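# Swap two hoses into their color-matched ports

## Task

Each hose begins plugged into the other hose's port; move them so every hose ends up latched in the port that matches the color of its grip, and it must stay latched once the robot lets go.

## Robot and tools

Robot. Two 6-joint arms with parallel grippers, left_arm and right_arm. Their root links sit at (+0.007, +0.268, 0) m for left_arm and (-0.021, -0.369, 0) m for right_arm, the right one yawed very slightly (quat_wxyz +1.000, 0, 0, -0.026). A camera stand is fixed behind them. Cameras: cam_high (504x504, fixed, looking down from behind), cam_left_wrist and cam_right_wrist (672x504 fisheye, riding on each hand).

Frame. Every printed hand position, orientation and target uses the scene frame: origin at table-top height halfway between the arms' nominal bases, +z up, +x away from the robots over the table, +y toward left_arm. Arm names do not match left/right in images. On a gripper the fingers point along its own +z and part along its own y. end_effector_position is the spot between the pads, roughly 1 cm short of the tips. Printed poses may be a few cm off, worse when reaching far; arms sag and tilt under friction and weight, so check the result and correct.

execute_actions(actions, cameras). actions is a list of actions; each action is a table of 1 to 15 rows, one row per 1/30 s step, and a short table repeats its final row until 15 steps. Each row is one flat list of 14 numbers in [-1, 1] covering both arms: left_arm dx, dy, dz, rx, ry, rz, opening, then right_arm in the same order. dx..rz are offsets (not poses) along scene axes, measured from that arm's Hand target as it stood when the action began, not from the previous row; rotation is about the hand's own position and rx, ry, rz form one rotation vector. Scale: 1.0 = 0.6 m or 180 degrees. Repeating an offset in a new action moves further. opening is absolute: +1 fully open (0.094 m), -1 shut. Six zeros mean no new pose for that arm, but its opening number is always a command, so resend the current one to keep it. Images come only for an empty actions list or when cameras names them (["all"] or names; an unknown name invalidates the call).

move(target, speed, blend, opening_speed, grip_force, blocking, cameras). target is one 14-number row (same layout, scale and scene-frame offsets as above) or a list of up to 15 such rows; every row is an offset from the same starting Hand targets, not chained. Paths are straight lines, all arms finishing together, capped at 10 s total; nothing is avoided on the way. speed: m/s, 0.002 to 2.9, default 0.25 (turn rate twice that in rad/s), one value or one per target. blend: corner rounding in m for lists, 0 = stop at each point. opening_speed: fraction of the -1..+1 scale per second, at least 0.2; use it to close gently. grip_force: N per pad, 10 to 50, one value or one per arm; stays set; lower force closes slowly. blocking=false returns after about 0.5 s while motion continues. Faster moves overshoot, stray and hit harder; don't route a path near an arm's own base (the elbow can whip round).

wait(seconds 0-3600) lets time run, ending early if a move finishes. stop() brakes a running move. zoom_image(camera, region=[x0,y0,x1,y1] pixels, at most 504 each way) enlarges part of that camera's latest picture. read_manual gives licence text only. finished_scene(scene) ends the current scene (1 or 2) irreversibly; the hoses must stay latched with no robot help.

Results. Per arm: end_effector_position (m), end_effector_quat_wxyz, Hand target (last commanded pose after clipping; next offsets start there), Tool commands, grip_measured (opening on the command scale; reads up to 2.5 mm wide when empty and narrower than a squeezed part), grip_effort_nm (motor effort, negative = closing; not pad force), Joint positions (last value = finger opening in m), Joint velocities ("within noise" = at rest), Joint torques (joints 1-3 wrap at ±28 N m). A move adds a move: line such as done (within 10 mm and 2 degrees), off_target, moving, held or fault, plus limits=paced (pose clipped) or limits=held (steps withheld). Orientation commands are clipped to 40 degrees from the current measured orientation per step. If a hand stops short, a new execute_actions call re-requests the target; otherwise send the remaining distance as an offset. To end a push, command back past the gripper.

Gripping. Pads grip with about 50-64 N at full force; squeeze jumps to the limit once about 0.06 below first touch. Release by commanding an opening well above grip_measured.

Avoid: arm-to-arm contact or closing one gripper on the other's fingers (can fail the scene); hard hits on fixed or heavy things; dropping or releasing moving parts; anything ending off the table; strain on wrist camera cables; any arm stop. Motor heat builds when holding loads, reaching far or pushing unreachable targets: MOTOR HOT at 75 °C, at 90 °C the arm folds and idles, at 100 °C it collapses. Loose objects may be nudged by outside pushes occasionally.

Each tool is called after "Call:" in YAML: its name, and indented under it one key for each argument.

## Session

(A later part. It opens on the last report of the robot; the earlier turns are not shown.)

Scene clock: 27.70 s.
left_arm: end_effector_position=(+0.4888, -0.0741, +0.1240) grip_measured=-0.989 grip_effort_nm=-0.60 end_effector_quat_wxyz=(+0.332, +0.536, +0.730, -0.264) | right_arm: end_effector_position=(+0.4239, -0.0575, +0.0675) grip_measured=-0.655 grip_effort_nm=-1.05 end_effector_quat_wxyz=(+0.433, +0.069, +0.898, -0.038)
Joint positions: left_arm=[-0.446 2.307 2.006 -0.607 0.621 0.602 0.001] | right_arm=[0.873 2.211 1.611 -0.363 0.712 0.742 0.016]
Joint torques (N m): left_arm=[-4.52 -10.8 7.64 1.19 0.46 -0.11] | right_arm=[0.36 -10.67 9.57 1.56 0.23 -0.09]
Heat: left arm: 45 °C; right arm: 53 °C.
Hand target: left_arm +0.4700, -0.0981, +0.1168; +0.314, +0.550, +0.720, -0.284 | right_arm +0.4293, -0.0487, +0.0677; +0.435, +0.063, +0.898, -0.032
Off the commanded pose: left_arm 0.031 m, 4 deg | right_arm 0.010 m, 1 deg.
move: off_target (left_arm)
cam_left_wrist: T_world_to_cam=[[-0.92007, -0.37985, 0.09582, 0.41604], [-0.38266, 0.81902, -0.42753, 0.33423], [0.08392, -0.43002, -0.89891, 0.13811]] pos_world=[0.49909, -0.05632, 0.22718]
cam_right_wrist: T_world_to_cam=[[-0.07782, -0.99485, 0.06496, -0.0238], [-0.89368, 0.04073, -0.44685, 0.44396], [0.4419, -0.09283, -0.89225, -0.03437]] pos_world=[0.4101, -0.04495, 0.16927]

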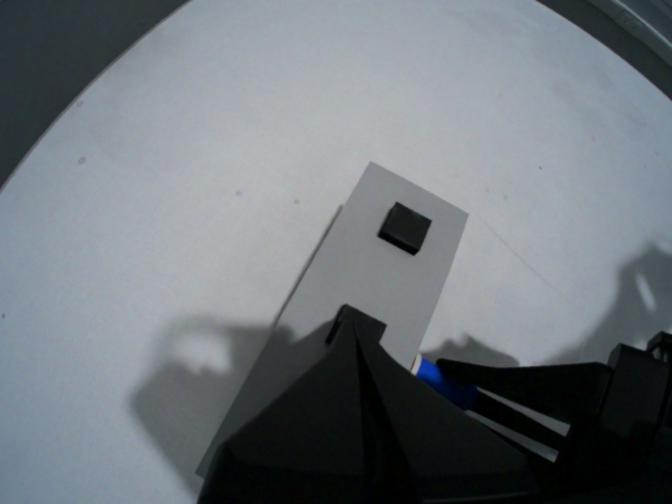

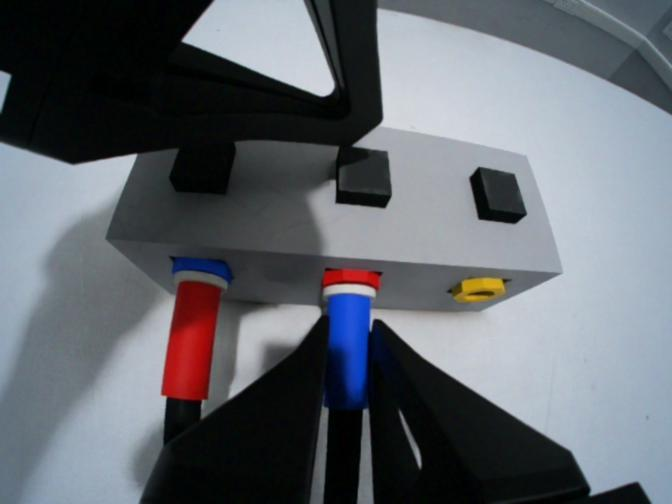

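Call:
move:
  target:
    - [-0.015,-0.014,-0.02,0,0,0,-1,0,0,0,0,0,0,-1]
    - [-0.015,-0.012,-0.06,0,0,0,-1,0,0,0,0,0,0,-1]
  speed: 0.1
  cameras: ["cam_left_wrist","cam_right_wrist"]

Call:
zoom_image:
  camera: "cam_right_wrist"
  region: [200, 60, 500, 300]

Scene clock: 29.23 s.
left_arm: end_effector_position=(+0.4990, -0.0841, +0.1126) grip_measured=-0.989 grip_effort_nm=-0.60 end_effector_quat_wxyz=(+0.371, +0.531, +0.717, -0.258) | right_arm: end_effector_position=(+0.4239, -0.0576, +0.0675) grip_measured=-0.655 grip_effort_nm=-1.05 end_effector_quat_wxyz=(+0.433, +0.070, +0.898, -0.038)
Joint positions: left_arm=[-0.456 2.307 1.907 -0.405 0.61 0.568 0.001] | right_arm=[0.873 2.211 1.611 -0.363 0.712 0.745 0.016]
Joint torques (N m): left_arm=[-5.41 -10.55 4.15 0.79 0.41 0.04] | right_arm=[0.39 -10.74 9.55 1.58 0.22 -0.11]
Heat: left arm: 45 °C; right arm: 53 °C.
Hand target: left_arm +0.4611, -0.1053, +0.0809; +0.314, +0.550, +0.720, -0.284 | right_arm +0.4292, -0.0487, +0.0677; +0.435, +0.063, +0.898, -0.032
Off the commanded pose: left_arm 0.054 m, 8 deg | right_arm 0.010 m, 1 deg.
move: off_target (left_arm)
cam_left_wrist: T_world_to_cam=[[-0.9182, -0.39308, 0.0489, 0.42596], [-0.36506, 0.79185, -0.48959, 0.33734], [0.15373, -0.46739, -0.87058, 0.08156]] pos_world=[0.50173, -0.06157, 0.21533]
cam_right_wrist: T_world_to_cam=[[-0.07996, -0.99477, 0.06356, -0.02299], [-0.89334, 0.04323, -0.4473, 0.44398], [0.44222, -0.09254, -0.89212, -0.0344]] pos_world=[0.41, -0.04525, 0.16937]

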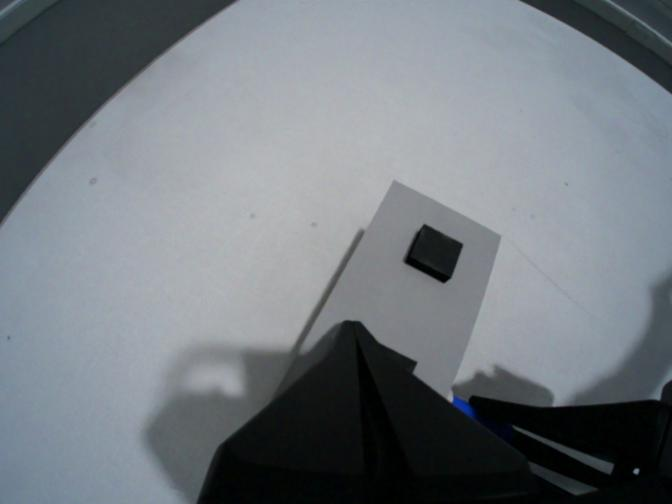

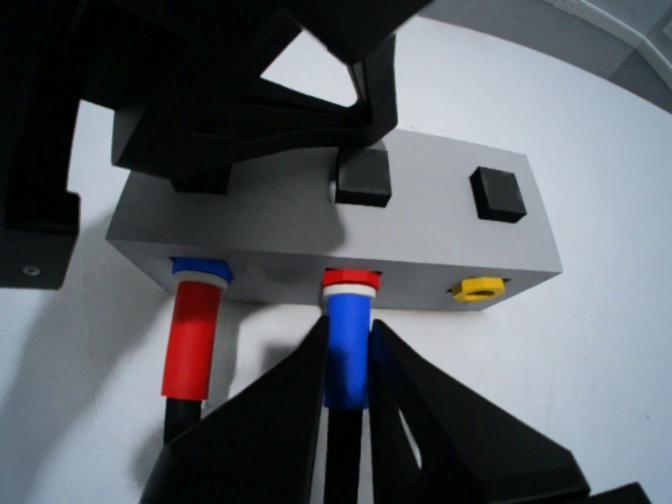

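Scaled by 1.680 from the camera's image (finer frame: 960x720).

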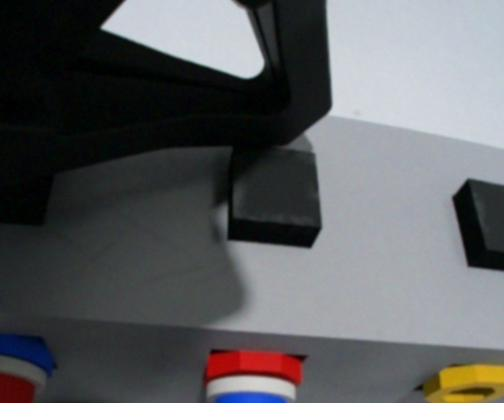

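Call:
move:
  target:
    - [-0.045,0.005,0.04,0,0,0,-1,0,0,0,0,0,0,-1]
    - [-0.05,0.01,-0.06,0,0,0,-1,0,0,0,0,0,0,-1]
  speed: 0.1
  cameras: ["cam_left_wrist","cam_right_wrist"]

Call:
zoom_image:
  camera: "cam_right_wrist"
  region: [200, 60, 500, 300]

Scene clock: 30.67 s.
left_arm: end_effector_position=(+0.5026, -0.0736, +0.1110) grip_measured=-0.989 grip_effort_nm=-0.60 end_effector_quat_wxyz=(+0.381, +0.502, +0.739, -0.237) | right_arm: end_effector_position=(+0.4234, -0.0569, +0.0670) grip_measured=-0.655 grip_effort_nm=-1.05 end_effector_quat_wxyz=(+0.438, +0.060, +0.896, -0.047)
Joint positions: left_arm=[-0.454 2.26 1.817 -0.329 0.541 0.505 0.001] | right_arm=[0.879 2.216 1.611 -0.358 0.729 0.723 0.016]
Joint torques (N m): left_arm=[-0.47 -12.03 7.16 1.41 0.24 -0.01] | right_arm=[-0.03 -11.15 9.59 1.53 0.04 0.12]
Heat: left arm: 46 °C; right arm: 54 °C.
Hand target: left_arm +0.4999, -0.0748, +0.1100; +0.377, +0.504, +0.739, -0.240 (not the last commanded pose) | right_arm +0.4292, -0.0486, +0.0676; +0.435, +0.063, +0.898, -0.032
Off the commanded pose: left_arm 0.101 m, 11 deg | right_arm 0.010 m, 2 deg.
move: held (left_arm; a check stopped the path); path passed 1 of 2 targets; limits=held
pose unreachable (left arm): on one or more control steps of this call, first in action 0 (counted from 0), this arm could not follow its commanded pose, so it was not sent that pose on those steps. It may still have moved: this result reports where it is.
cause: moving toward the commanded pose would bring a part of the arm too close to another arm (this arm's wrist (the part past joint 4) and the right arm's wrist (the part past joint 4), along the way the arms are being sent, or toward where that arm still pushes).
cam_left_wrist: T_world_to_cam=[[-0.88071, -0.47204, 0.03906, 0.40995], [-0.43007, 0.7624, -0.48351, 0.35947], [0.19846, -0.44264, -0.87446, 0.06431]] pos_world=[0.50288, -0.05208, 0.21404]
cam_right_wrist: T_world_to_cam=[[-0.07119, -0.99348, 0.089, -0.02759], [-0.89053, 0.02311, -0.45434, 0.4414], [0.44932, -0.1116, -0.88637, -0.03916]] pos_world=[0.40871, -0.04198, 0.16829]

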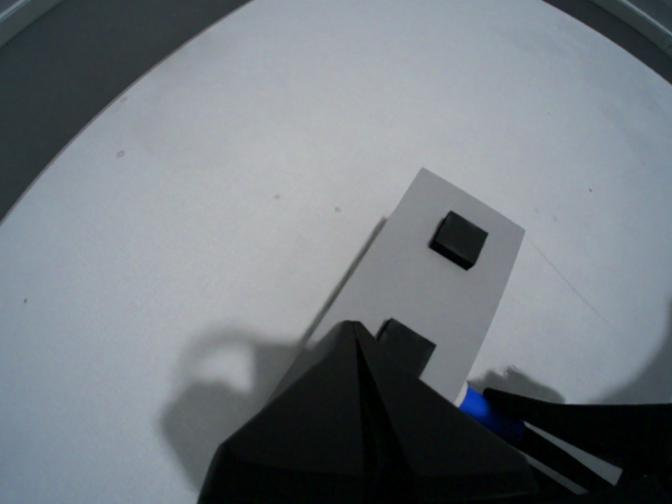

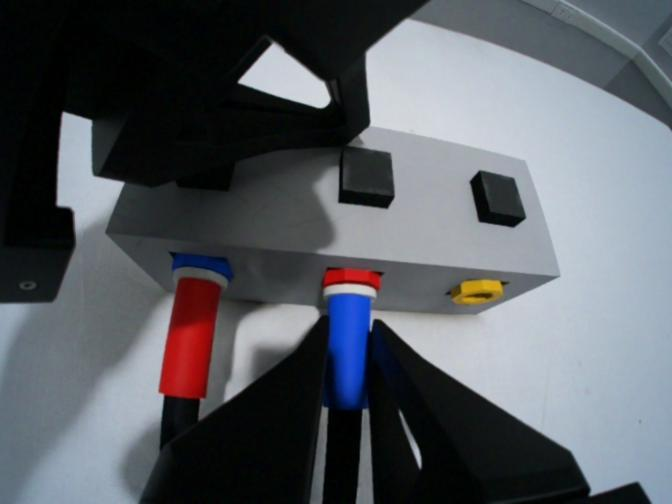

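Scaled by 1.680 from the camera's image (finer frame: 960x720).

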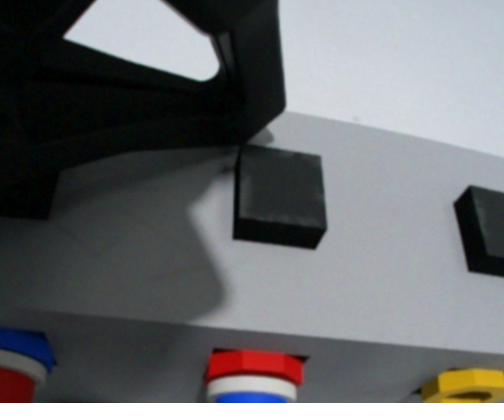

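Call:
move:
  target:
    - [-0.02,0.0,0.09,0.0076,0.032,-0.048,-1,0,0,0,0,0,0,-1]
    - [-0.045,-0.015,0.06,0.0076,0.032,-0.048,-1,0,0,0,0,0,0,-1]
  speed: 0.12
  cameras: ["cam_left_wrist","cam_right_wrist"]

Scene clock: 33.40 s.
left_arm: end_effector_position=(+0.4823, -0.0774, +0.1246) grip_measured=-0.989 grip_effort_nm=-0.60 end_effector_quat_wxyz=(+0.302, +0.543, +0.732, -0.280) | right_arm: end_effector_position=(+0.4231, -0.0567, +0.0667) grip_measured=-0.655 grip_effort_nm=-1.05 end_effector_quat_wxyz=(+0.437, +0.059, +0.897, -0.047)
Joint positions: left_arm=[-0.449 2.358 2.122 -0.743 0.65 0.623 0.001] | right_arm=[0.879 2.216 1.611 -0.36 0.727 0.723 0.016]
Joint torques (N m): left_arm=[-1.68 -16.62 5.44 1.21 0.34 -0.04] | right_arm=[-0.13 -11.08 9.48 1.52 0.07 0.13]
Heat: left arm: 46 °C; right arm: 55 °C.
Hand target: left_arm +0.4728, -0.0839, +0.1460; +0.314, +0.550, +0.720, -0.284 | right_arm +0.4291, -0.0487, +0.0675; +0.435, +0.063, +0.898, -0.032
Off the commanded pose: left_arm 0.024 m, 2 deg | right_arm 0.010 m, 2 deg.
move: off_target (left_arm)
cam_left_wrist: T_world_to_cam=[[-0.92517, -0.35059, 0.14542, 0.40731], [-0.37921, 0.8374, -0.39366, 0.33021], [0.01624, -0.41935, -0.90768, 0.17232]] pos_world=[0.49925, -0.06145, 0.22717]
cam_right_wrist: T_world_to_cam=[[-0.06948, -0.99361, 0.08891, -0.02816], [-0.89173, 0.0219, -0.45203, 0.44136], [0.4472, -0.11069, -0.88756, -0.03823]] pos_world=[0.40871, -0.04188, 0.16809]

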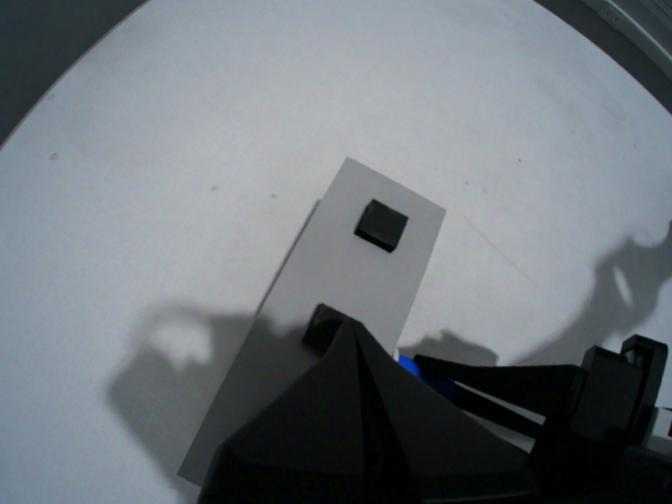

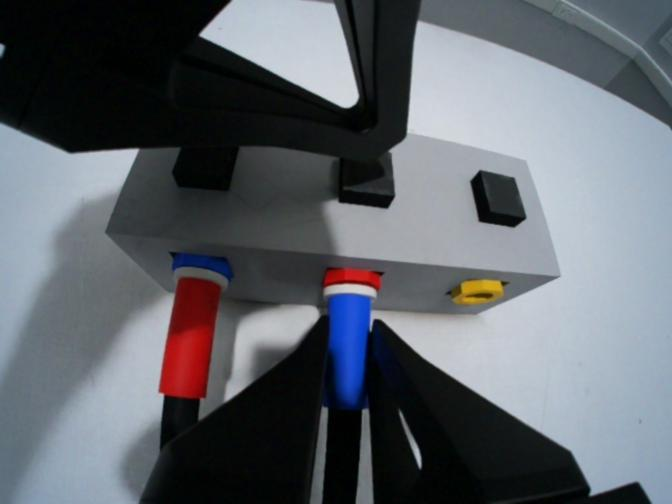

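Call:
move:
  target: [-0.006,0.003,-0.06,0,0,0,-1,0,0,0,0,0,0,-1]
  speed: 0.1
  cameras: ["cam_left_wrist","cam_right_wrist"]

Call:
zoom_image:
  camera: "cam_right_wrist"
  region: [200, 60, 500, 300]

Scene clock: 34.53 s.
left_arm: end_effector_position=(+0.4919, -0.0792, +0.1171) grip_measured=-0.989 grip_effort_nm=-0.60 end_effector_quat_wxyz=(+0.344, +0.538, +0.719, -0.274) | right_arm: end_effector_position=(+0.4232, -0.0567, +0.0668) grip_measured=-0.655 grip_effort_nm=-1.05 end_effector_quat_wxyz=(+0.437, +0.058, +0.896, -0.048)
Joint positions: left_arm=[-0.444 2.321 1.979 -0.537 0.649 0.599 0.001] | right_arm=[0.879 2.216 1.611 -0.36 0.727 0.721 0.016]
Joint torques (N m): left_arm=[-2.03 -14.22 3.85 0.75 0.34 0.23] | right_arm=[-0.12 -11.14 9.52 1.54 0.06 0.15]
Heat: left arm: 47 °C; right arm: 55 °C.
Hand target: left_arm +0.4693, -0.0820, +0.1099; +0.314, +0.550, +0.720, -0.283 | right_arm +0.4291, -0.0486, +0.0675; +0.435, +0.063, +0.898, -0.032
Off the commanded pose: left_arm 0.024 m, 4 deg | right_arm 0.010 m, 2 deg.
move: off_target (left_arm)
cam_left_wrist: T_world_to_cam=[[-0.92677, -0.36347, 0.09475, 0.42234], [-0.36462, 0.80996, -0.45937, 0.3308], [0.09022, -0.46028, -0.88318, 0.12215]] pos_world=[0.50101, -0.05821, 0.21982]
cam_right_wrist: T_world_to_cam=[[-0.06801, -0.99354, 0.09086, -0.02889], [-0.8917, 0.01969, -0.4522, 0.44128], [0.44749, -0.11177, -0.88728, -0.03841]] pos_world=[0.40871, -0.04168, 0.16809]

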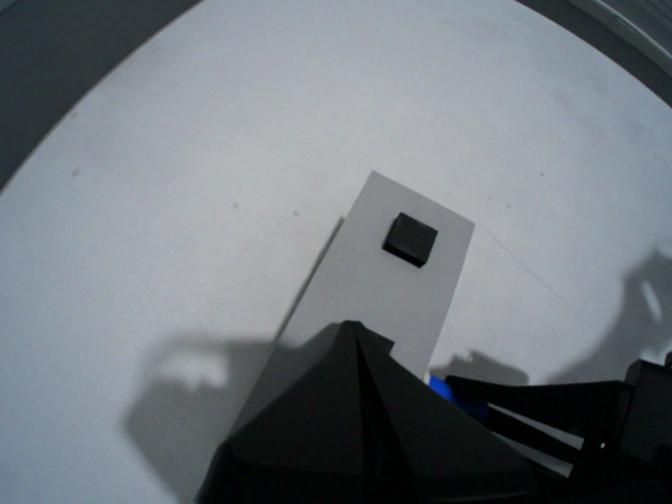

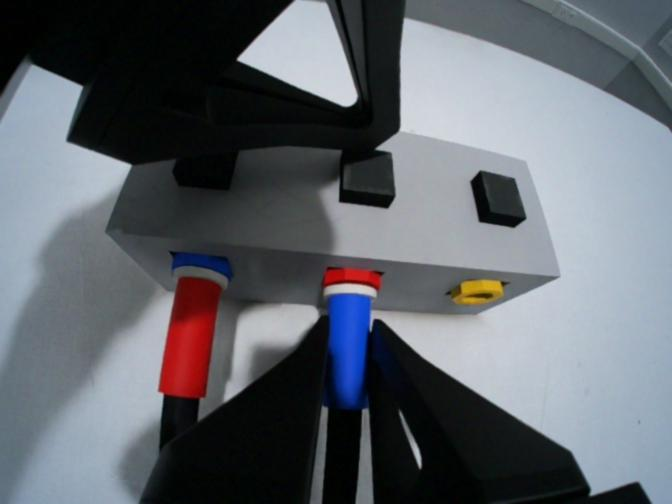

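Scaled by 1.680 from the camera's image (finer frame: 960x720).

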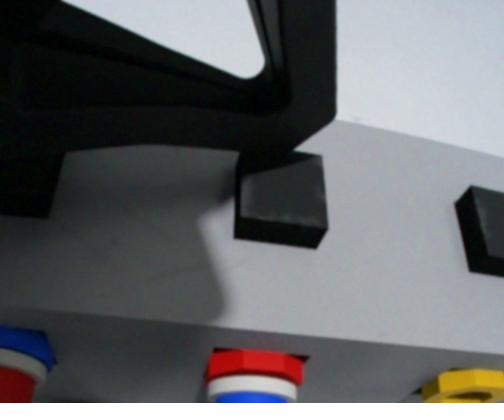

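Call:
move:
  target:
    - [-0.03,-0.004,0.06,0,0,0,-1,0,0,0,0,0,0,-1]
    - [-0.03,-0.004,0.0,0,0,0,-1,0,0,0,0,0,0,-1]
    - [-0.03,-0.002,-0.04,0,0,0,-1,0,0,0,0,0,0,-1]
  speed: 0.1
  cameras: ["cam_left_wrist","cam_right_wrist"]

Call:
zoom_image:
  camera: "cam_right_wrist"
  region: [200, 60, 500, 300]

Scene clock: 37.27 s.
left_arm: end_effector_position=(+0.4946, -0.0771, +0.1283) grip_measured=-0.989 grip_effort_nm=-0.60 end_effector_quat_wxyz=(+0.392, +0.526, +0.709, -0.260) | right_arm: end_effector_position=(+0.4234, -0.0569, +0.0671) grip_measured=-0.655 grip_effort_nm=-1.05 end_effector_quat_wxyz=(+0.437, +0.058, +0.896, -0.048)
Joint positions: left_arm=[-0.446 2.237 1.818 -0.336 0.621 0.555 0.001] | right_arm=[0.879 2.216 1.611 -0.359 0.729 0.718 0.016]
Joint torques (N m): left_arm=[-3.56 -10.81 2.41 0.32 0.5 0.47] | right_arm=[-0.08 -11.15 9.47 1.51 0.04 0.18]
Heat: left arm: 47 °C; right arm: 56 °C.
Hand target: left_arm +0.4512, -0.0834, +0.0859; +0.314, +0.550, +0.720, -0.284 | right_arm +0.4292, -0.0486, +0.0675; +0.435, +0.063, +0.898, -0.032
Off the commanded pose: left_arm 0.061 m, 10 deg | right_arm 0.010 m, 2 deg.
move: off_target (left_arm)
cam_left_wrist: T_world_to_cam=[[-0.91563, -0.40072, 0.03233, 0.42412], [-0.35642, 0.77195, -0.52637, 0.33678], [0.18597, -0.49348, -0.84964, 0.07845]] pos_world=[0.49379, -0.05131, 0.23021]
cam_right_wrist: T_world_to_cam=[[-0.06783, -0.99335, 0.09304, -0.02925], [-0.8911, 0.01838, -0.45343, 0.44132], [0.4487, -0.11367, -0.88642, -0.03885]] pos_world=[0.40871, -0.04159, 0.16839]

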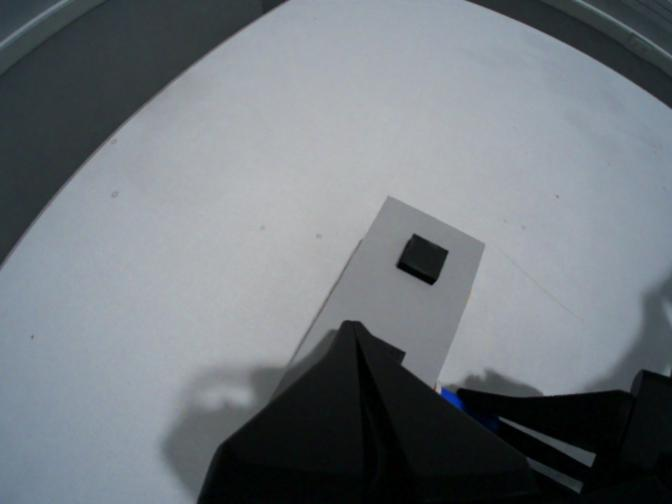

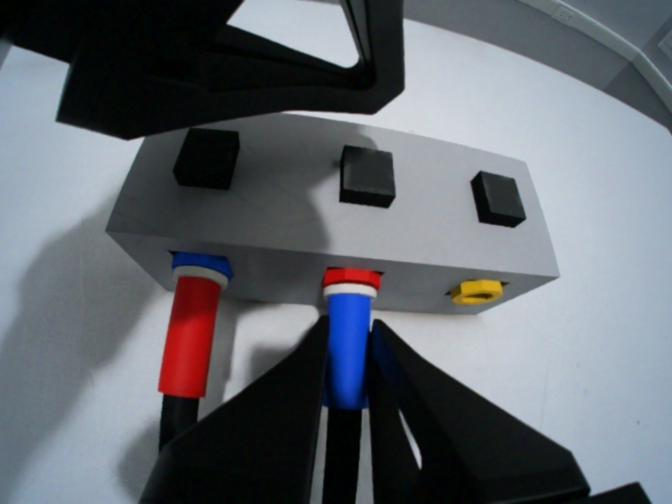

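Scaled by 1.680 from the camera's image (finer frame: 960x720).

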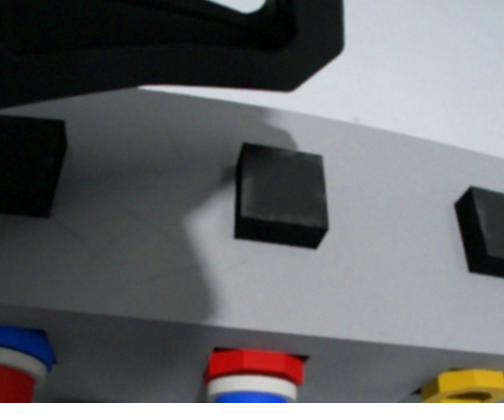

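Call:
move:
  target:
    - [0.048,-0.004,0.24,0,0,0,-1,0,0,0,0,0,0,-1]
    - [0.045,-0.004,0.04,0,0,0,-1,0,0,0,0,0,0,-1]
  speed: 0.15
  cameras: ["cam_left_wrist","cam_right_wrist"]

Call:
zoom_image:
  camera: "cam_right_wrist"
  region: [200, 60, 500, 300]

Scene clock: 41.07 s.
left_arm: end_effector_position=(+0.4899, -0.0821, +0.1133) grip_measured=-0.989 grip_effort_nm=-0.60 end_effector_quat_wxyz=(+0.327, +0.544, +0.717, -0.288) | right_arm: end_effector_position=(+0.4231, -0.0565, +0.0668) grip_measured=-0.655 grip_effort_nm=-1.05 end_effector_quat_wxyz=(+0.436, +0.055, +0.897, -0.049)
Joint positions: left_arm=[-0.443 2.364 2.05 -0.609 0.68 0.62 0.001] | right_arm=[0.879 2.216 1.613 -0.362 0.725 0.715 0.016]
Joint torques (N m): left_arm=[-1.99 -14.3 4.36 1.1 0.05 0.02] | right_arm=[-0.03 -11.19 9.4 1.54 0.08 0.2]
Heat: left arm: 48 °C; right arm: 57 °C.
Hand target: left_arm +0.4783, -0.0857, +0.1100; +0.314, +0.550, +0.720, -0.283 | right_arm +0.4291, -0.0486, +0.0675; +0.435, +0.063, +0.898, -0.032
Off the commanded pose: left_arm 0.013 m, 2 deg | right_arm 0.010 m, 2 deg.
move: off_target (left_arm)
cam_left_wrist: T_world_to_cam=[[-0.93391, -0.33474, 0.12556, 0.42219], [-0.35451, 0.82159, -0.44644, 0.32522], [0.04628, -0.46144, -0.88596, 0.13937]] pos_world=[0.50312, -0.06156, 0.21566]
cam_right_wrist: T_world_to_cam=[[-0.06345, -0.99344, 0.09517, -0.03088], [-0.8928, 0.01389, -0.45023, 0.44115], [0.44596, -0.11353, -0.88782, -0.0377]] pos_world=[0.40871, -0.04109, 0.16809]

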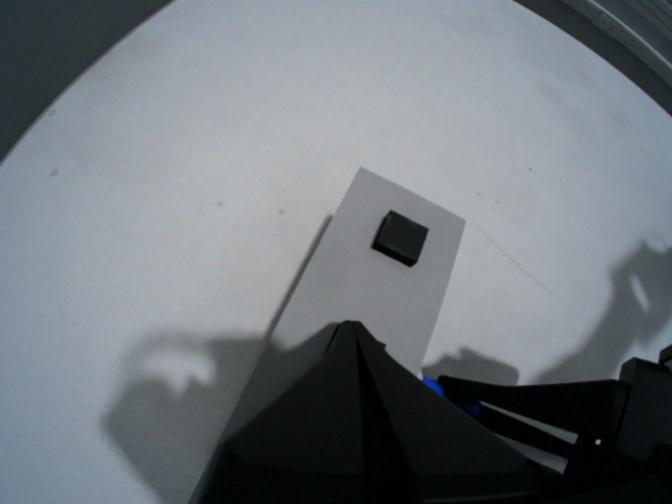

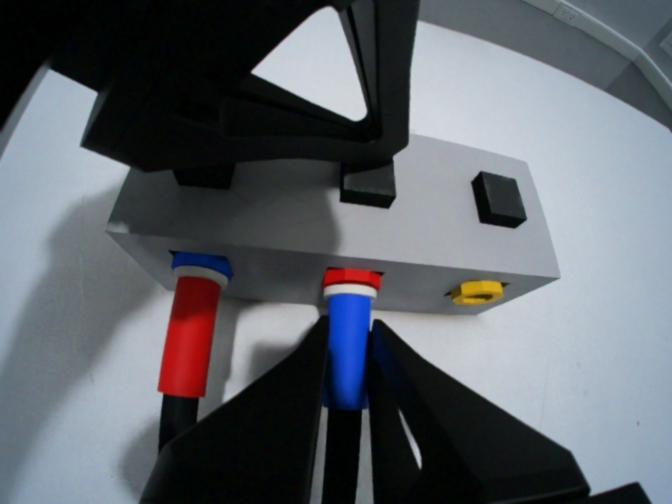

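Scaled by 1.680 from the camera's image (finer frame: 960x720).

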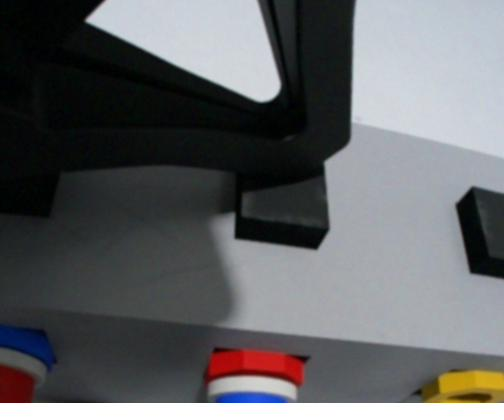

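Call:
move:
  target: [-0.025,0.008,-0.1,0,0,0,-1,0,0,0,0,0,0,-1]
  speed: 0.15
  cameras: ["cam_left_wrist","cam_right_wrist"]

Call:
zoom_image:
  camera: "cam_right_wrist"
  region: [200, 60, 500, 300]

Scene clock: 42.37 s.
left_arm: end_effector_position=(+0.5001, -0.0848, +0.1091) grip_measured=-0.989 grip_effort_nm=-0.60 end_effector_quat_wxyz=(+0.410, +0.548, +0.676, -0.272) | right_arm: end_effector_position=(+0.4229, -0.0564, +0.0666) grip_measured=-0.655 grip_effort_nm=-1.05 end_effector_quat_wxyz=(+0.435, +0.055, +0.897, -0.048)
Joint positions: left_arm=[-0.439 2.298 1.805 -0.233 0.684 0.607 0.001] | right_arm=[0.879 2.216 1.613 -0.363 0.723 0.715 0.016]
Joint torques (N m): left_arm=[-2.82 -9.89 2.07 0.11 -0.08 0.1] | right_arm=[-0.08 -11.14 9.48 1.57 0.1 0.21]
Heat: left arm: 48 °C; right arm: 58 °C.
Hand target: left_arm +0.4632, -0.0808, +0.0499; +0.314, +0.550, +0.720, -0.284 | right_arm +0.4291, -0.0486, +0.0675; +0.435, +0.063, +0.898, -0.032
Off the commanded pose: left_arm 0.070 m, 12 deg | right_arm 0.010 m, 2 deg.
move: off_target (left_arm)
cam_left_wrist: T_world_to_cam=[[-0.94132, -0.3375, -0.0004, 0.4485], [-0.27693, 0.77306, -0.57069, 0.2998], [0.19292, -0.53709, -0.82117, 0.04709]] pos_world=[0.49612, -0.0551, 0.20994]
cam_right_wrist: T_world_to_cam=[[-0.06245, -0.99357, 0.09445, -0.03116], [-0.89352, 0.01349, -0.44881, 0.4411], [0.44465, -0.11242, -0.88862, -0.03716]] pos_world=[0.40871, -0.04109, 0.16789]

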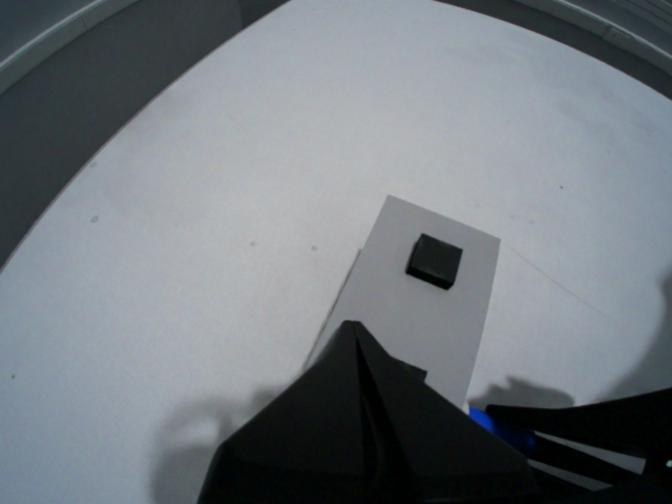

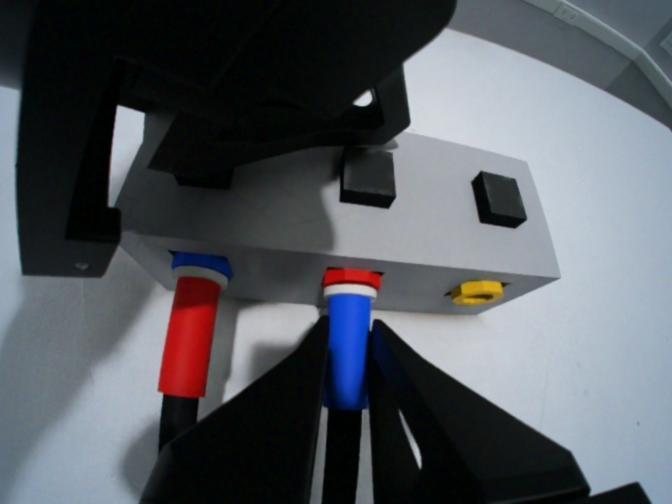

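Scaled by 1.680 from the camera's image (finer frame: 960x720).

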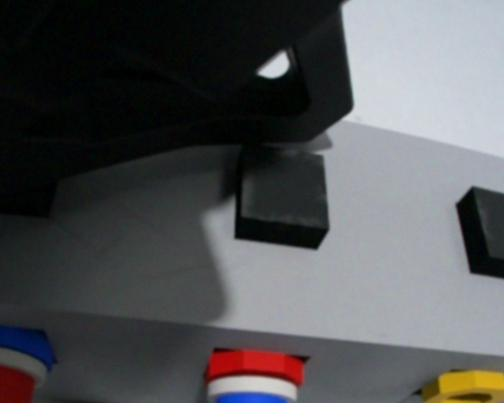

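Call:
move:
  target:
    - [0.0,0.0,0.24,0,0,0,-1,0,0,0,0,0,0,-1]
    - [-0.004,-0.004,0.1,0,0,0,-1,0,0,0,0,0,0,-1]
  speed: 0.15
  cameras: ["cam_left_wrist","cam_right_wrist"]

Call:
zoom_image:
  camera: "cam_right_wrist"
  region: [200, 60, 500, 300]

Scene clock: 46.43 s.
left_arm: end_effector_position=(+0.4654, -0.0856, +0.1483) grip_measured=-0.989 grip_effort_nm=-0.59 end_effector_quat_wxyz=(+0.348, +0.550, +0.695, -0.305) | right_arm: end_effector_position=(+0.4226, -0.0559, +0.0662) grip_measured=-0.655 grip_effort_nm=-1.05 end_effector_quat_wxyz=(+0.434, +0.060, +0.898, -0.044)
Joint positions: left_arm=[-0.459 2.232 1.921 -0.551 0.717 0.605 0.001] | right_arm=[0.879 2.216 1.613 -0.364 0.72 0.729 0.016]
Joint torques (N m): left_arm=[-1.61 -9.37 3.15 1.19 -0.4 0.11] | right_arm=[-0.09 -11.12 9.44 1.58 0.15 0.06]
Heat: left arm: 49 °C; right arm: 58 °C.
Hand target: left_arm +0.4608, -0.0833, +0.1100; +0.314, +0.550, +0.720, -0.283 | right_arm +0.4292, -0.0486, +0.0676; +0.435, +0.063, +0.898, -0.032
Off the commanded pose: left_arm 0.039 m, 5 deg | right_arm 0.010 m, 1 deg.
move: off_target (left_arm)
cam_left_wrist: T_world_to_cam=[[-0.94689, -0.3003, 0.11498, 0.4043], [-0.31631, 0.80545, -0.5012, 0.32395], [0.0579, -0.51095, -0.85766, 0.15598]] pos_world=[0.47626, -0.05982, 0.24965]
cam_right_wrist: T_world_to_cam=[[-0.06866, -0.99421, 0.08265, -0.02734], [-0.89397, 0.02454, -0.44745, 0.44147], [0.44283, -0.10461, -0.89048, -0.03595]] pos_world=[0.4087, -0.04177, 0.16778]

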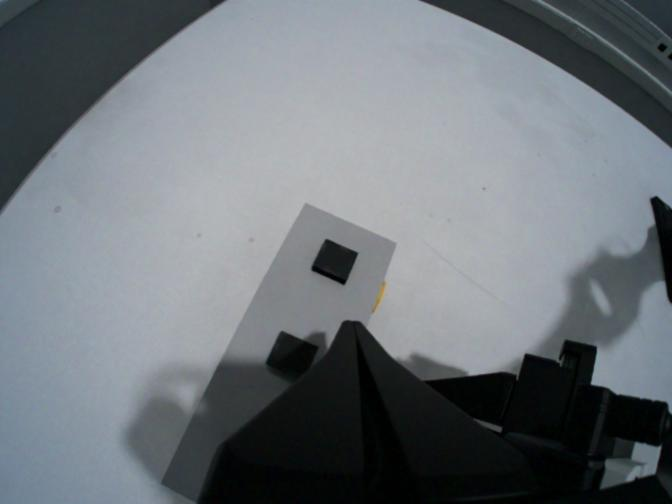

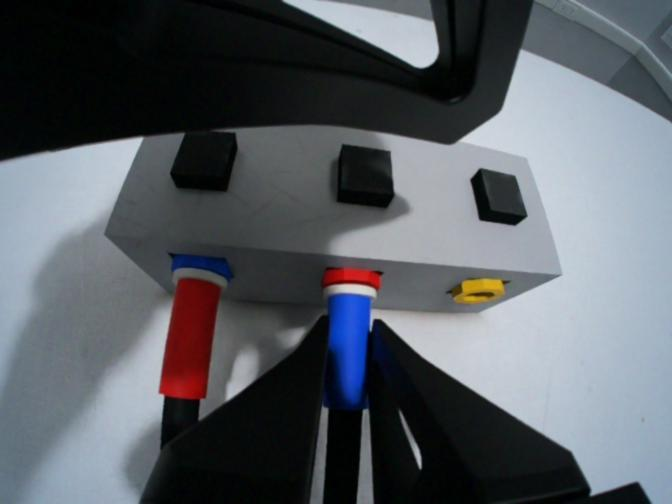

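Scaled by 1.680 from the camera's image (finer frame: 960x720).

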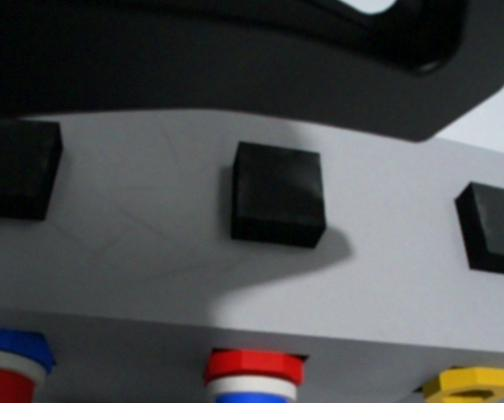

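Call:
wait:
  seconds: 0.1
  cameras: ["cam_high"]

Call:
zoom_image:
  camera: "cam_high"
  region: [110, 100, 310, 300]

Scene clock: 46.67 s.
left_arm: end_effector_position=(+0.4655, -0.0856, +0.1483) grip_measured=-0.989 grip_effort_nm=-0.59 end_effector_quat_wxyz=(+0.348, +0.550, +0.695, -0.304) | right_arm: end_effector_position=(+0.4226, -0.0559, +0.0662) grip_measured=-0.655 grip_effort_nm=-1.04 end_effector_quat_wxyz=(+0.434, +0.060, +0.898, -0.044)
Joint positions: left_arm=[-0.459 2.232 1.921 -0.551 0.717 0.605 0.001] | right_arm=[0.879 2.216 1.613 -0.364 0.72 0.729 0.016]
Joint torques (N m): left_arm=[-1.59 -9.39 3.14 1.19 -0.4 0.1] | right_arm=[-0.06 -11.15 9.36 1.58 0.15 0.08]
Heat: left arm: 49 °C; right arm: 58 °C.
Hand target: left_arm +0.4609, -0.0833, +0.1101; +0.314, +0.550, +0.720, -0.283 | right_arm +0.4292, -0.0486, +0.0676; +0.435, +0.063, +0.898, -0.032
Tool commands: left_gripper/opening=-1.0 right_gripper/opening=-1.0
Off the commanded pose: left_arm 0.039 m, 5 deg | right_arm 0.010 m, 1 deg.
wait: 0.10 s; at rest by 0.03 s

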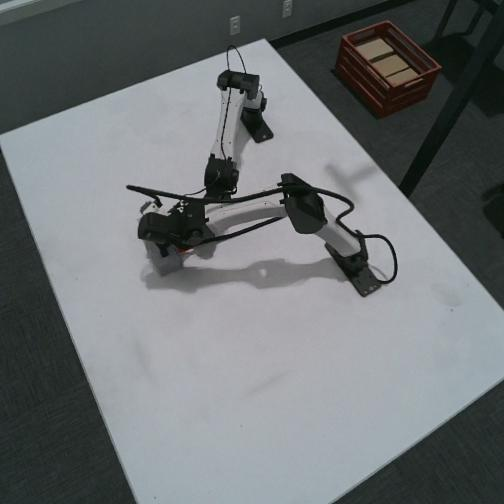

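Scaled by 2.520 from the camera's image (finer frame: 720x720).

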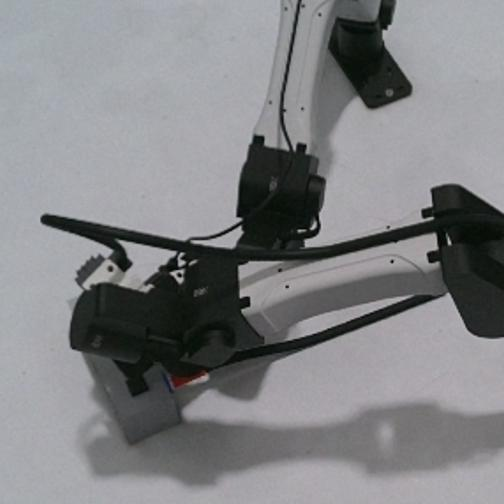

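Call:
move:
  target: [0.0,0.0,-0.06,0,0,0,-1,0,0,0,0,0,0,-1]
  speed: 0.15
  cameras: ["cam_left_wrist","cam_right_wrist"]

Scene clock: 47.87 s.
left_arm: end_effector_position=(+0.4662, -0.0899, +0.1535) grip_measured=-0.989 grip_effort_nm=-0.59 end_effector_quat_wxyz=(+0.387, +0.554, +0.666, -0.316) | right_arm: end_effector_position=(+0.4224, -0.0558, +0.0660) grip_measured=-0.655 grip_effort_nm=-1.05 end_effector_quat_wxyz=(+0.434, +0.063, +0.898, -0.043)
Joint positions: left_arm=[-0.454 2.2 1.82 -0.384 0.763 0.595 0.001] | right_arm=[0.879 2.216 1.613 -0.365 0.718 0.734 0.016]
Joint torques (N m): left_arm=[-1.84 -5.57 1.46 0.84 -0.83 0.32] | right_arm=[-0.1 -11.17 9.4 1.59 0.16 0]
Heat: left arm: 49 °C; right arm: 58 °C.
Hand target: left_arm +0.4608, -0.0833, +0.0740; +0.314, +0.550, +0.720, -0.283 | right_arm +0.4291, -0.0486, +0.0675; +0.435, +0.063, +0.898, -0.032
Off the commanded pose: left_arm 0.080 m, 11 deg | right_arm 0.010 m, 1 deg.
move: off_target (left_arm)
cam_left_wrist: T_world_to_cam=[[-0.9594, -0.27201, 0.07464, 0.41767], [-0.26378, 0.77152, -0.57895, 0.3147], [0.0999, -0.57513, -0.81194, 0.12589]] pos_world=[0.47115, -0.05679, 0.25324]
cam_right_wrist: T_world_to_cam=[[-0.07099, -0.9944, 0.07831, -0.02595], [-0.89423, 0.02866, -0.4467, 0.44144], [0.44195, -0.10174, -0.89125, -0.03551]] pos_world=[0.4086, -0.04207, 0.16758]

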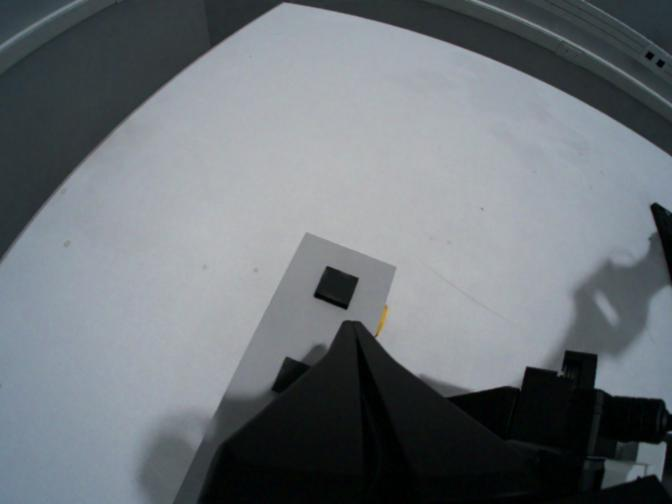

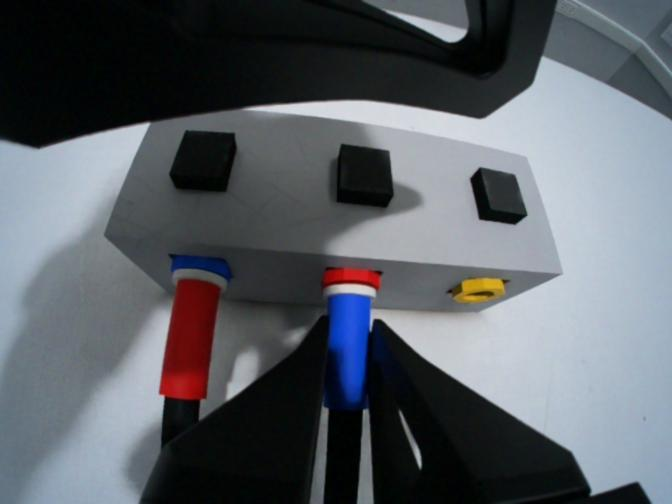

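Call:
move:
  target:
    - [0.03,0.0,0.2,0,0,0,-1,0,0,0,0,0,0,-1]
    - [0.035,0.0,0.18,0,0,-0.17,-1,0,0,0,0,0,0,-1]
    - [0.035,0.0,0.1,0,0,-0.17,-1,0,0,0,0,0,0,-1]
  speed: 0.2
  cameras: ["all"]

Scene clock: 53.13 s.
left_arm: end_effector_position=(+0.4807, -0.0834, +0.1321) grip_measured=-0.989 grip_effort_nm=-0.59 end_effector_quat_wxyz=(+0.316, +0.675, +0.582, -0.325) | right_arm: end_effector_position=(+0.4226, -0.0561, +0.0662) grip_measured=-0.655 grip_effort_nm=-1.05 end_effector_quat_wxyz=(+0.434, +0.060, +0.898, -0.045)
Joint positions: left_arm=[-0.41 2.733 2.832 -1.26 0.874 1.115 0.001] | right_arm=[0.879 2.216 1.613 -0.365 0.72 0.728 0.016]
Joint torques (N m): left_arm=[0.08 -12.16 9.72 0.68 0.52 0.18] | right_arm=[-0.09 -11.1 9.35 1.6 0.14 0.07]
Heat: left arm: 49 °C; right arm: 59 °C.
Hand target: left_arm +0.4817, -0.0834, +0.1341; +0.228, +0.721, +0.549, -0.356 | right_arm +0.4291, -0.0486, +0.0675; +0.435, +0.063, +0.898, -0.032
Off the commanded pose: left_arm 0.002 m, 12 deg | right_arm 0.010 m, 2 deg.
elbow stopped short (left arm): the move would have taken joint 3 (elbow) straighter than the controller allows.
move: off_target (left_arm)
cam_left_wrist: T_world_to_cam=[[-0.99935, 0.02631, 0.02458, 0.48573], [0.01074, 0.86941, -0.49397, 0.16604], [-0.03437, -0.49338, -0.86913, 0.18973]] pos_world=[0.49016, -0.06353, 0.23497]
cam_right_wrist: T_world_to_cam=[[-0.06806, -0.99407, 0.08484, -0.02795], [-0.89412, 0.02304, -0.44723, 0.44134], [0.44262, -0.1063, -0.89039, -0.03591]] pos_world=[0.4086, -0.04178, 0.16778]

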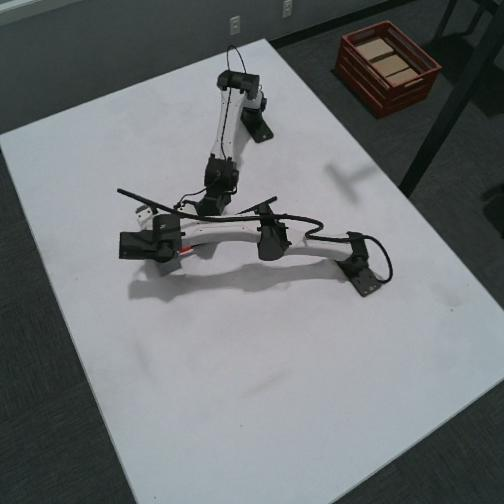

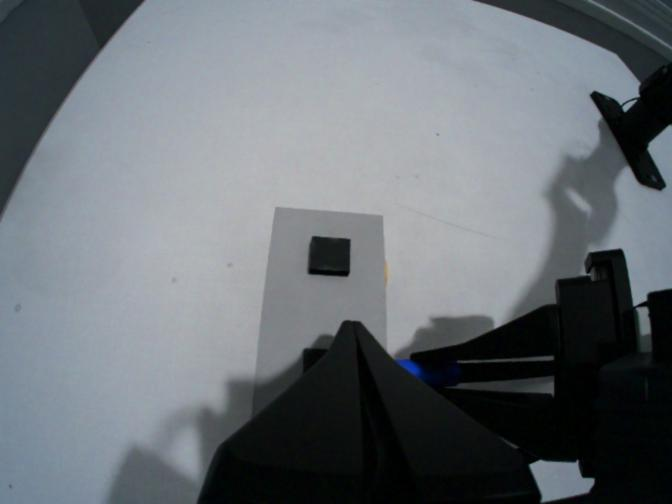

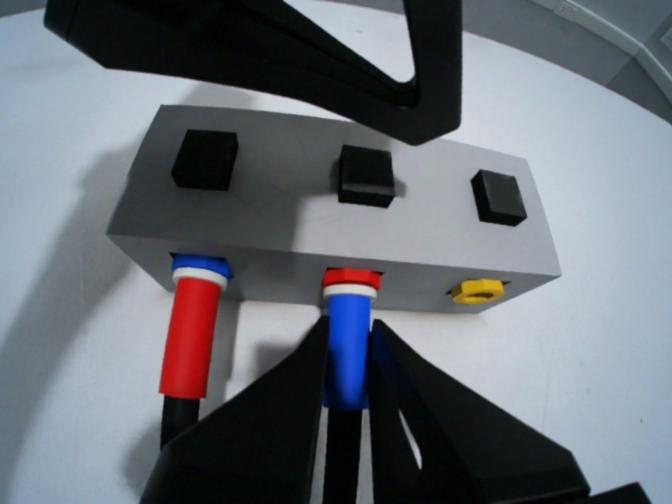

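Call:
move:
  target:
    - [0.013,0.008,-0.02,0,0,0,-1,0,0,0,0,0,0,-1]
    - [0.013,0.008,-0.055,0,0,0,-1,0,0,0,0,0,0,-1]
  speed: 0.12
  cameras: ["cam_left_wrist","cam_right_wrist"]

Call:
zoom_image:
  camera: "cam_right_wrist"
  region: [200, 60, 500, 300]

Scene clock: 55.87 s.
left_arm: end_effector_position=(+0.4847, -0.0796, +0.1088) grip_measured=-0.989 grip_effort_nm=-0.59 end_effector_quat_wxyz=(+0.309, +0.681, +0.579, -0.326) | right_arm: end_effector_position=(+0.4226, -0.0561, +0.0662) grip_measured=-0.655 grip_effort_nm=-1.05 end_effector_quat_wxyz=(+0.434, +0.060, +0.898, -0.045)
Joint positions: left_arm=[-0.401 2.78 2.84 -1.26 0.877 1.156 0.001] | right_arm=[0.879 2.216 1.613 -0.365 0.72 0.728 0.016]
Joint torques (N m): left_arm=[0.38 -11.06 9.02 0.81 0.46 0.19] | right_arm=[-0.12 -11.11 9.42 1.57 0.12 0.08]
Heat: left arm: 50 °C; right arm: 60 °C.
Hand target: left_arm +0.4896, -0.0785, +0.1009; +0.228, +0.721, +0.549, -0.356 | right_arm +0.4291, -0.0486, +0.0675; +0.435, +0.063, +0.898, -0.032
Off the commanded pose: left_arm 0.009 m, 11 deg | right_arm 0.010 m, 2 deg.
elbow stopped short (left arm): the move would have taken joint 3 (elbow) straighter than the controller allows.
move: off_target (left_arm)
cam_left_wrist: T_world_to_cam=[[-0.99868, 0.04219, 0.02919, 0.49066], [0.0227, 0.87368, -0.48597, 0.14482], [-0.046, -0.48467, -0.87349, 0.17825]] pos_world=[0.49493, -0.06084, 0.21175]
cam_right_wrist: T_world_to_cam=[[-0.06806, -0.99407, 0.08484, -0.02795], [-0.89412, 0.02304, -0.44723, 0.44134], [0.44262, -0.1063, -0.89039, -0.03591]] pos_world=[0.4086, -0.04178, 0.16778]

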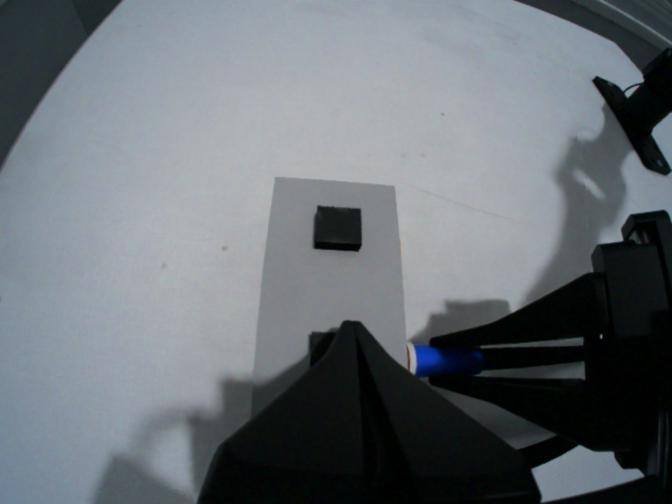

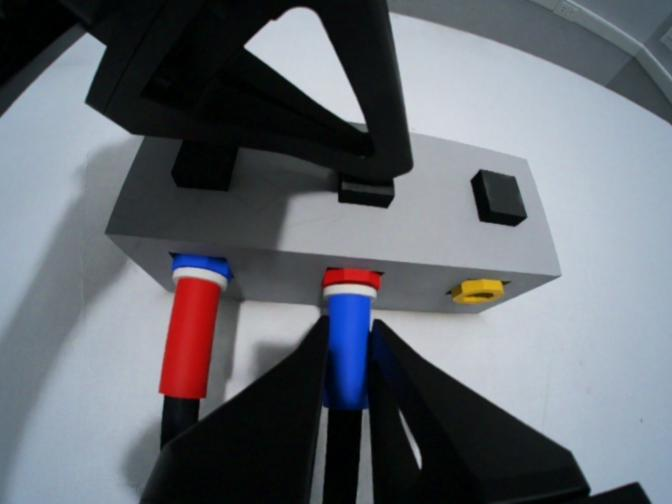

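Scaled by 1.680 from the camera's image (finer frame: 960x720).

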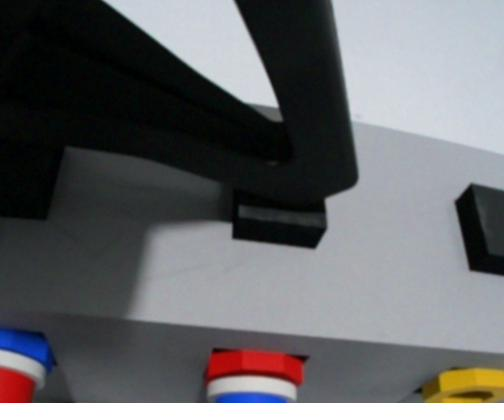

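Call:
move:
  target: [-0.005,0.008,-0.07,0,0,0,-1,0,0,0,0,0,0,-1]
  speed: 0.1
  cameras: ["cam_right_wrist"]

Call:
zoom_image:
  camera: "cam_right_wrist"
  region: [200, 60, 500, 300]

Scene clock: 57.50 s.
left_arm: end_effector_position=(+0.4838, -0.0795, +0.1064) grip_measured=-0.989 grip_effort_nm=-0.59 end_effector_quat_wxyz=(+0.329, +0.689, +0.543, -0.349) | right_arm: end_effector_position=(+0.4226, -0.0561, +0.0662) grip_measured=-0.655 grip_effort_nm=-1.05 end_effector_quat_wxyz=(+0.434, +0.060, +0.898, -0.045)
Joint positions: left_arm=[-0.386 2.811 2.854 -1.26 0.958 1.234 0.001] | right_arm=[0.879 2.216 1.613 -0.365 0.72 0.728 0.016]
Joint torques (N m): left_arm=[-0.36 -8.16 6.38 0.51 -0.34 0.19] | right_arm=[-0.02 -11.15 9.42 1.58 0.14 0.07]
Heat: left arm: 50 °C; right arm: 60 °C.
Hand target: left_arm +0.4866, -0.0736, +0.0589; +0.228, +0.721, +0.549, -0.356 | right_arm +0.4291, -0.0486, +0.0675; +0.435, +0.063, +0.898, -0.032
Off the commanded pose: left_arm 0.048 m, 12 deg | right_arm 0.010 m, 2 deg.
move: off_target (left_arm)
cam_right_wrist: T_world_to_cam=[[-0.06806, -0.99407, 0.08484, -0.02795], [-0.89412, 0.02304, -0.44723, 0.44134], [0.44262, -0.1063, -0.89039, -0.03591]] pos_world=[0.4086, -0.04178, 0.16778]

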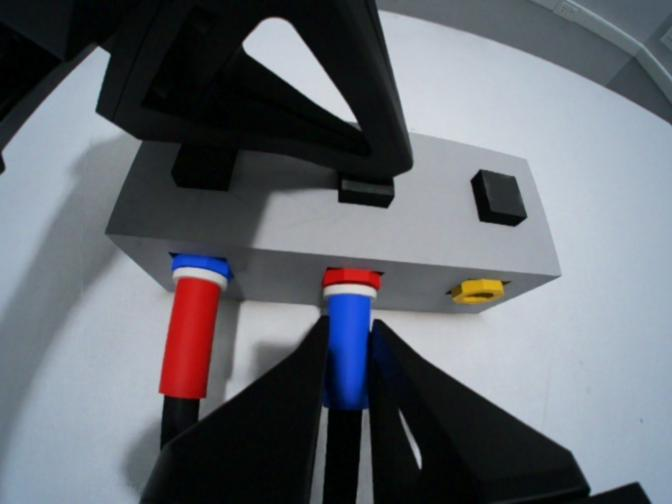

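Scaled by 1.680 from the camera's image (finer frame: 960x720).

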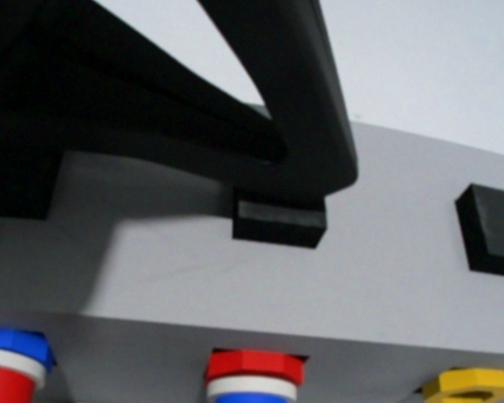

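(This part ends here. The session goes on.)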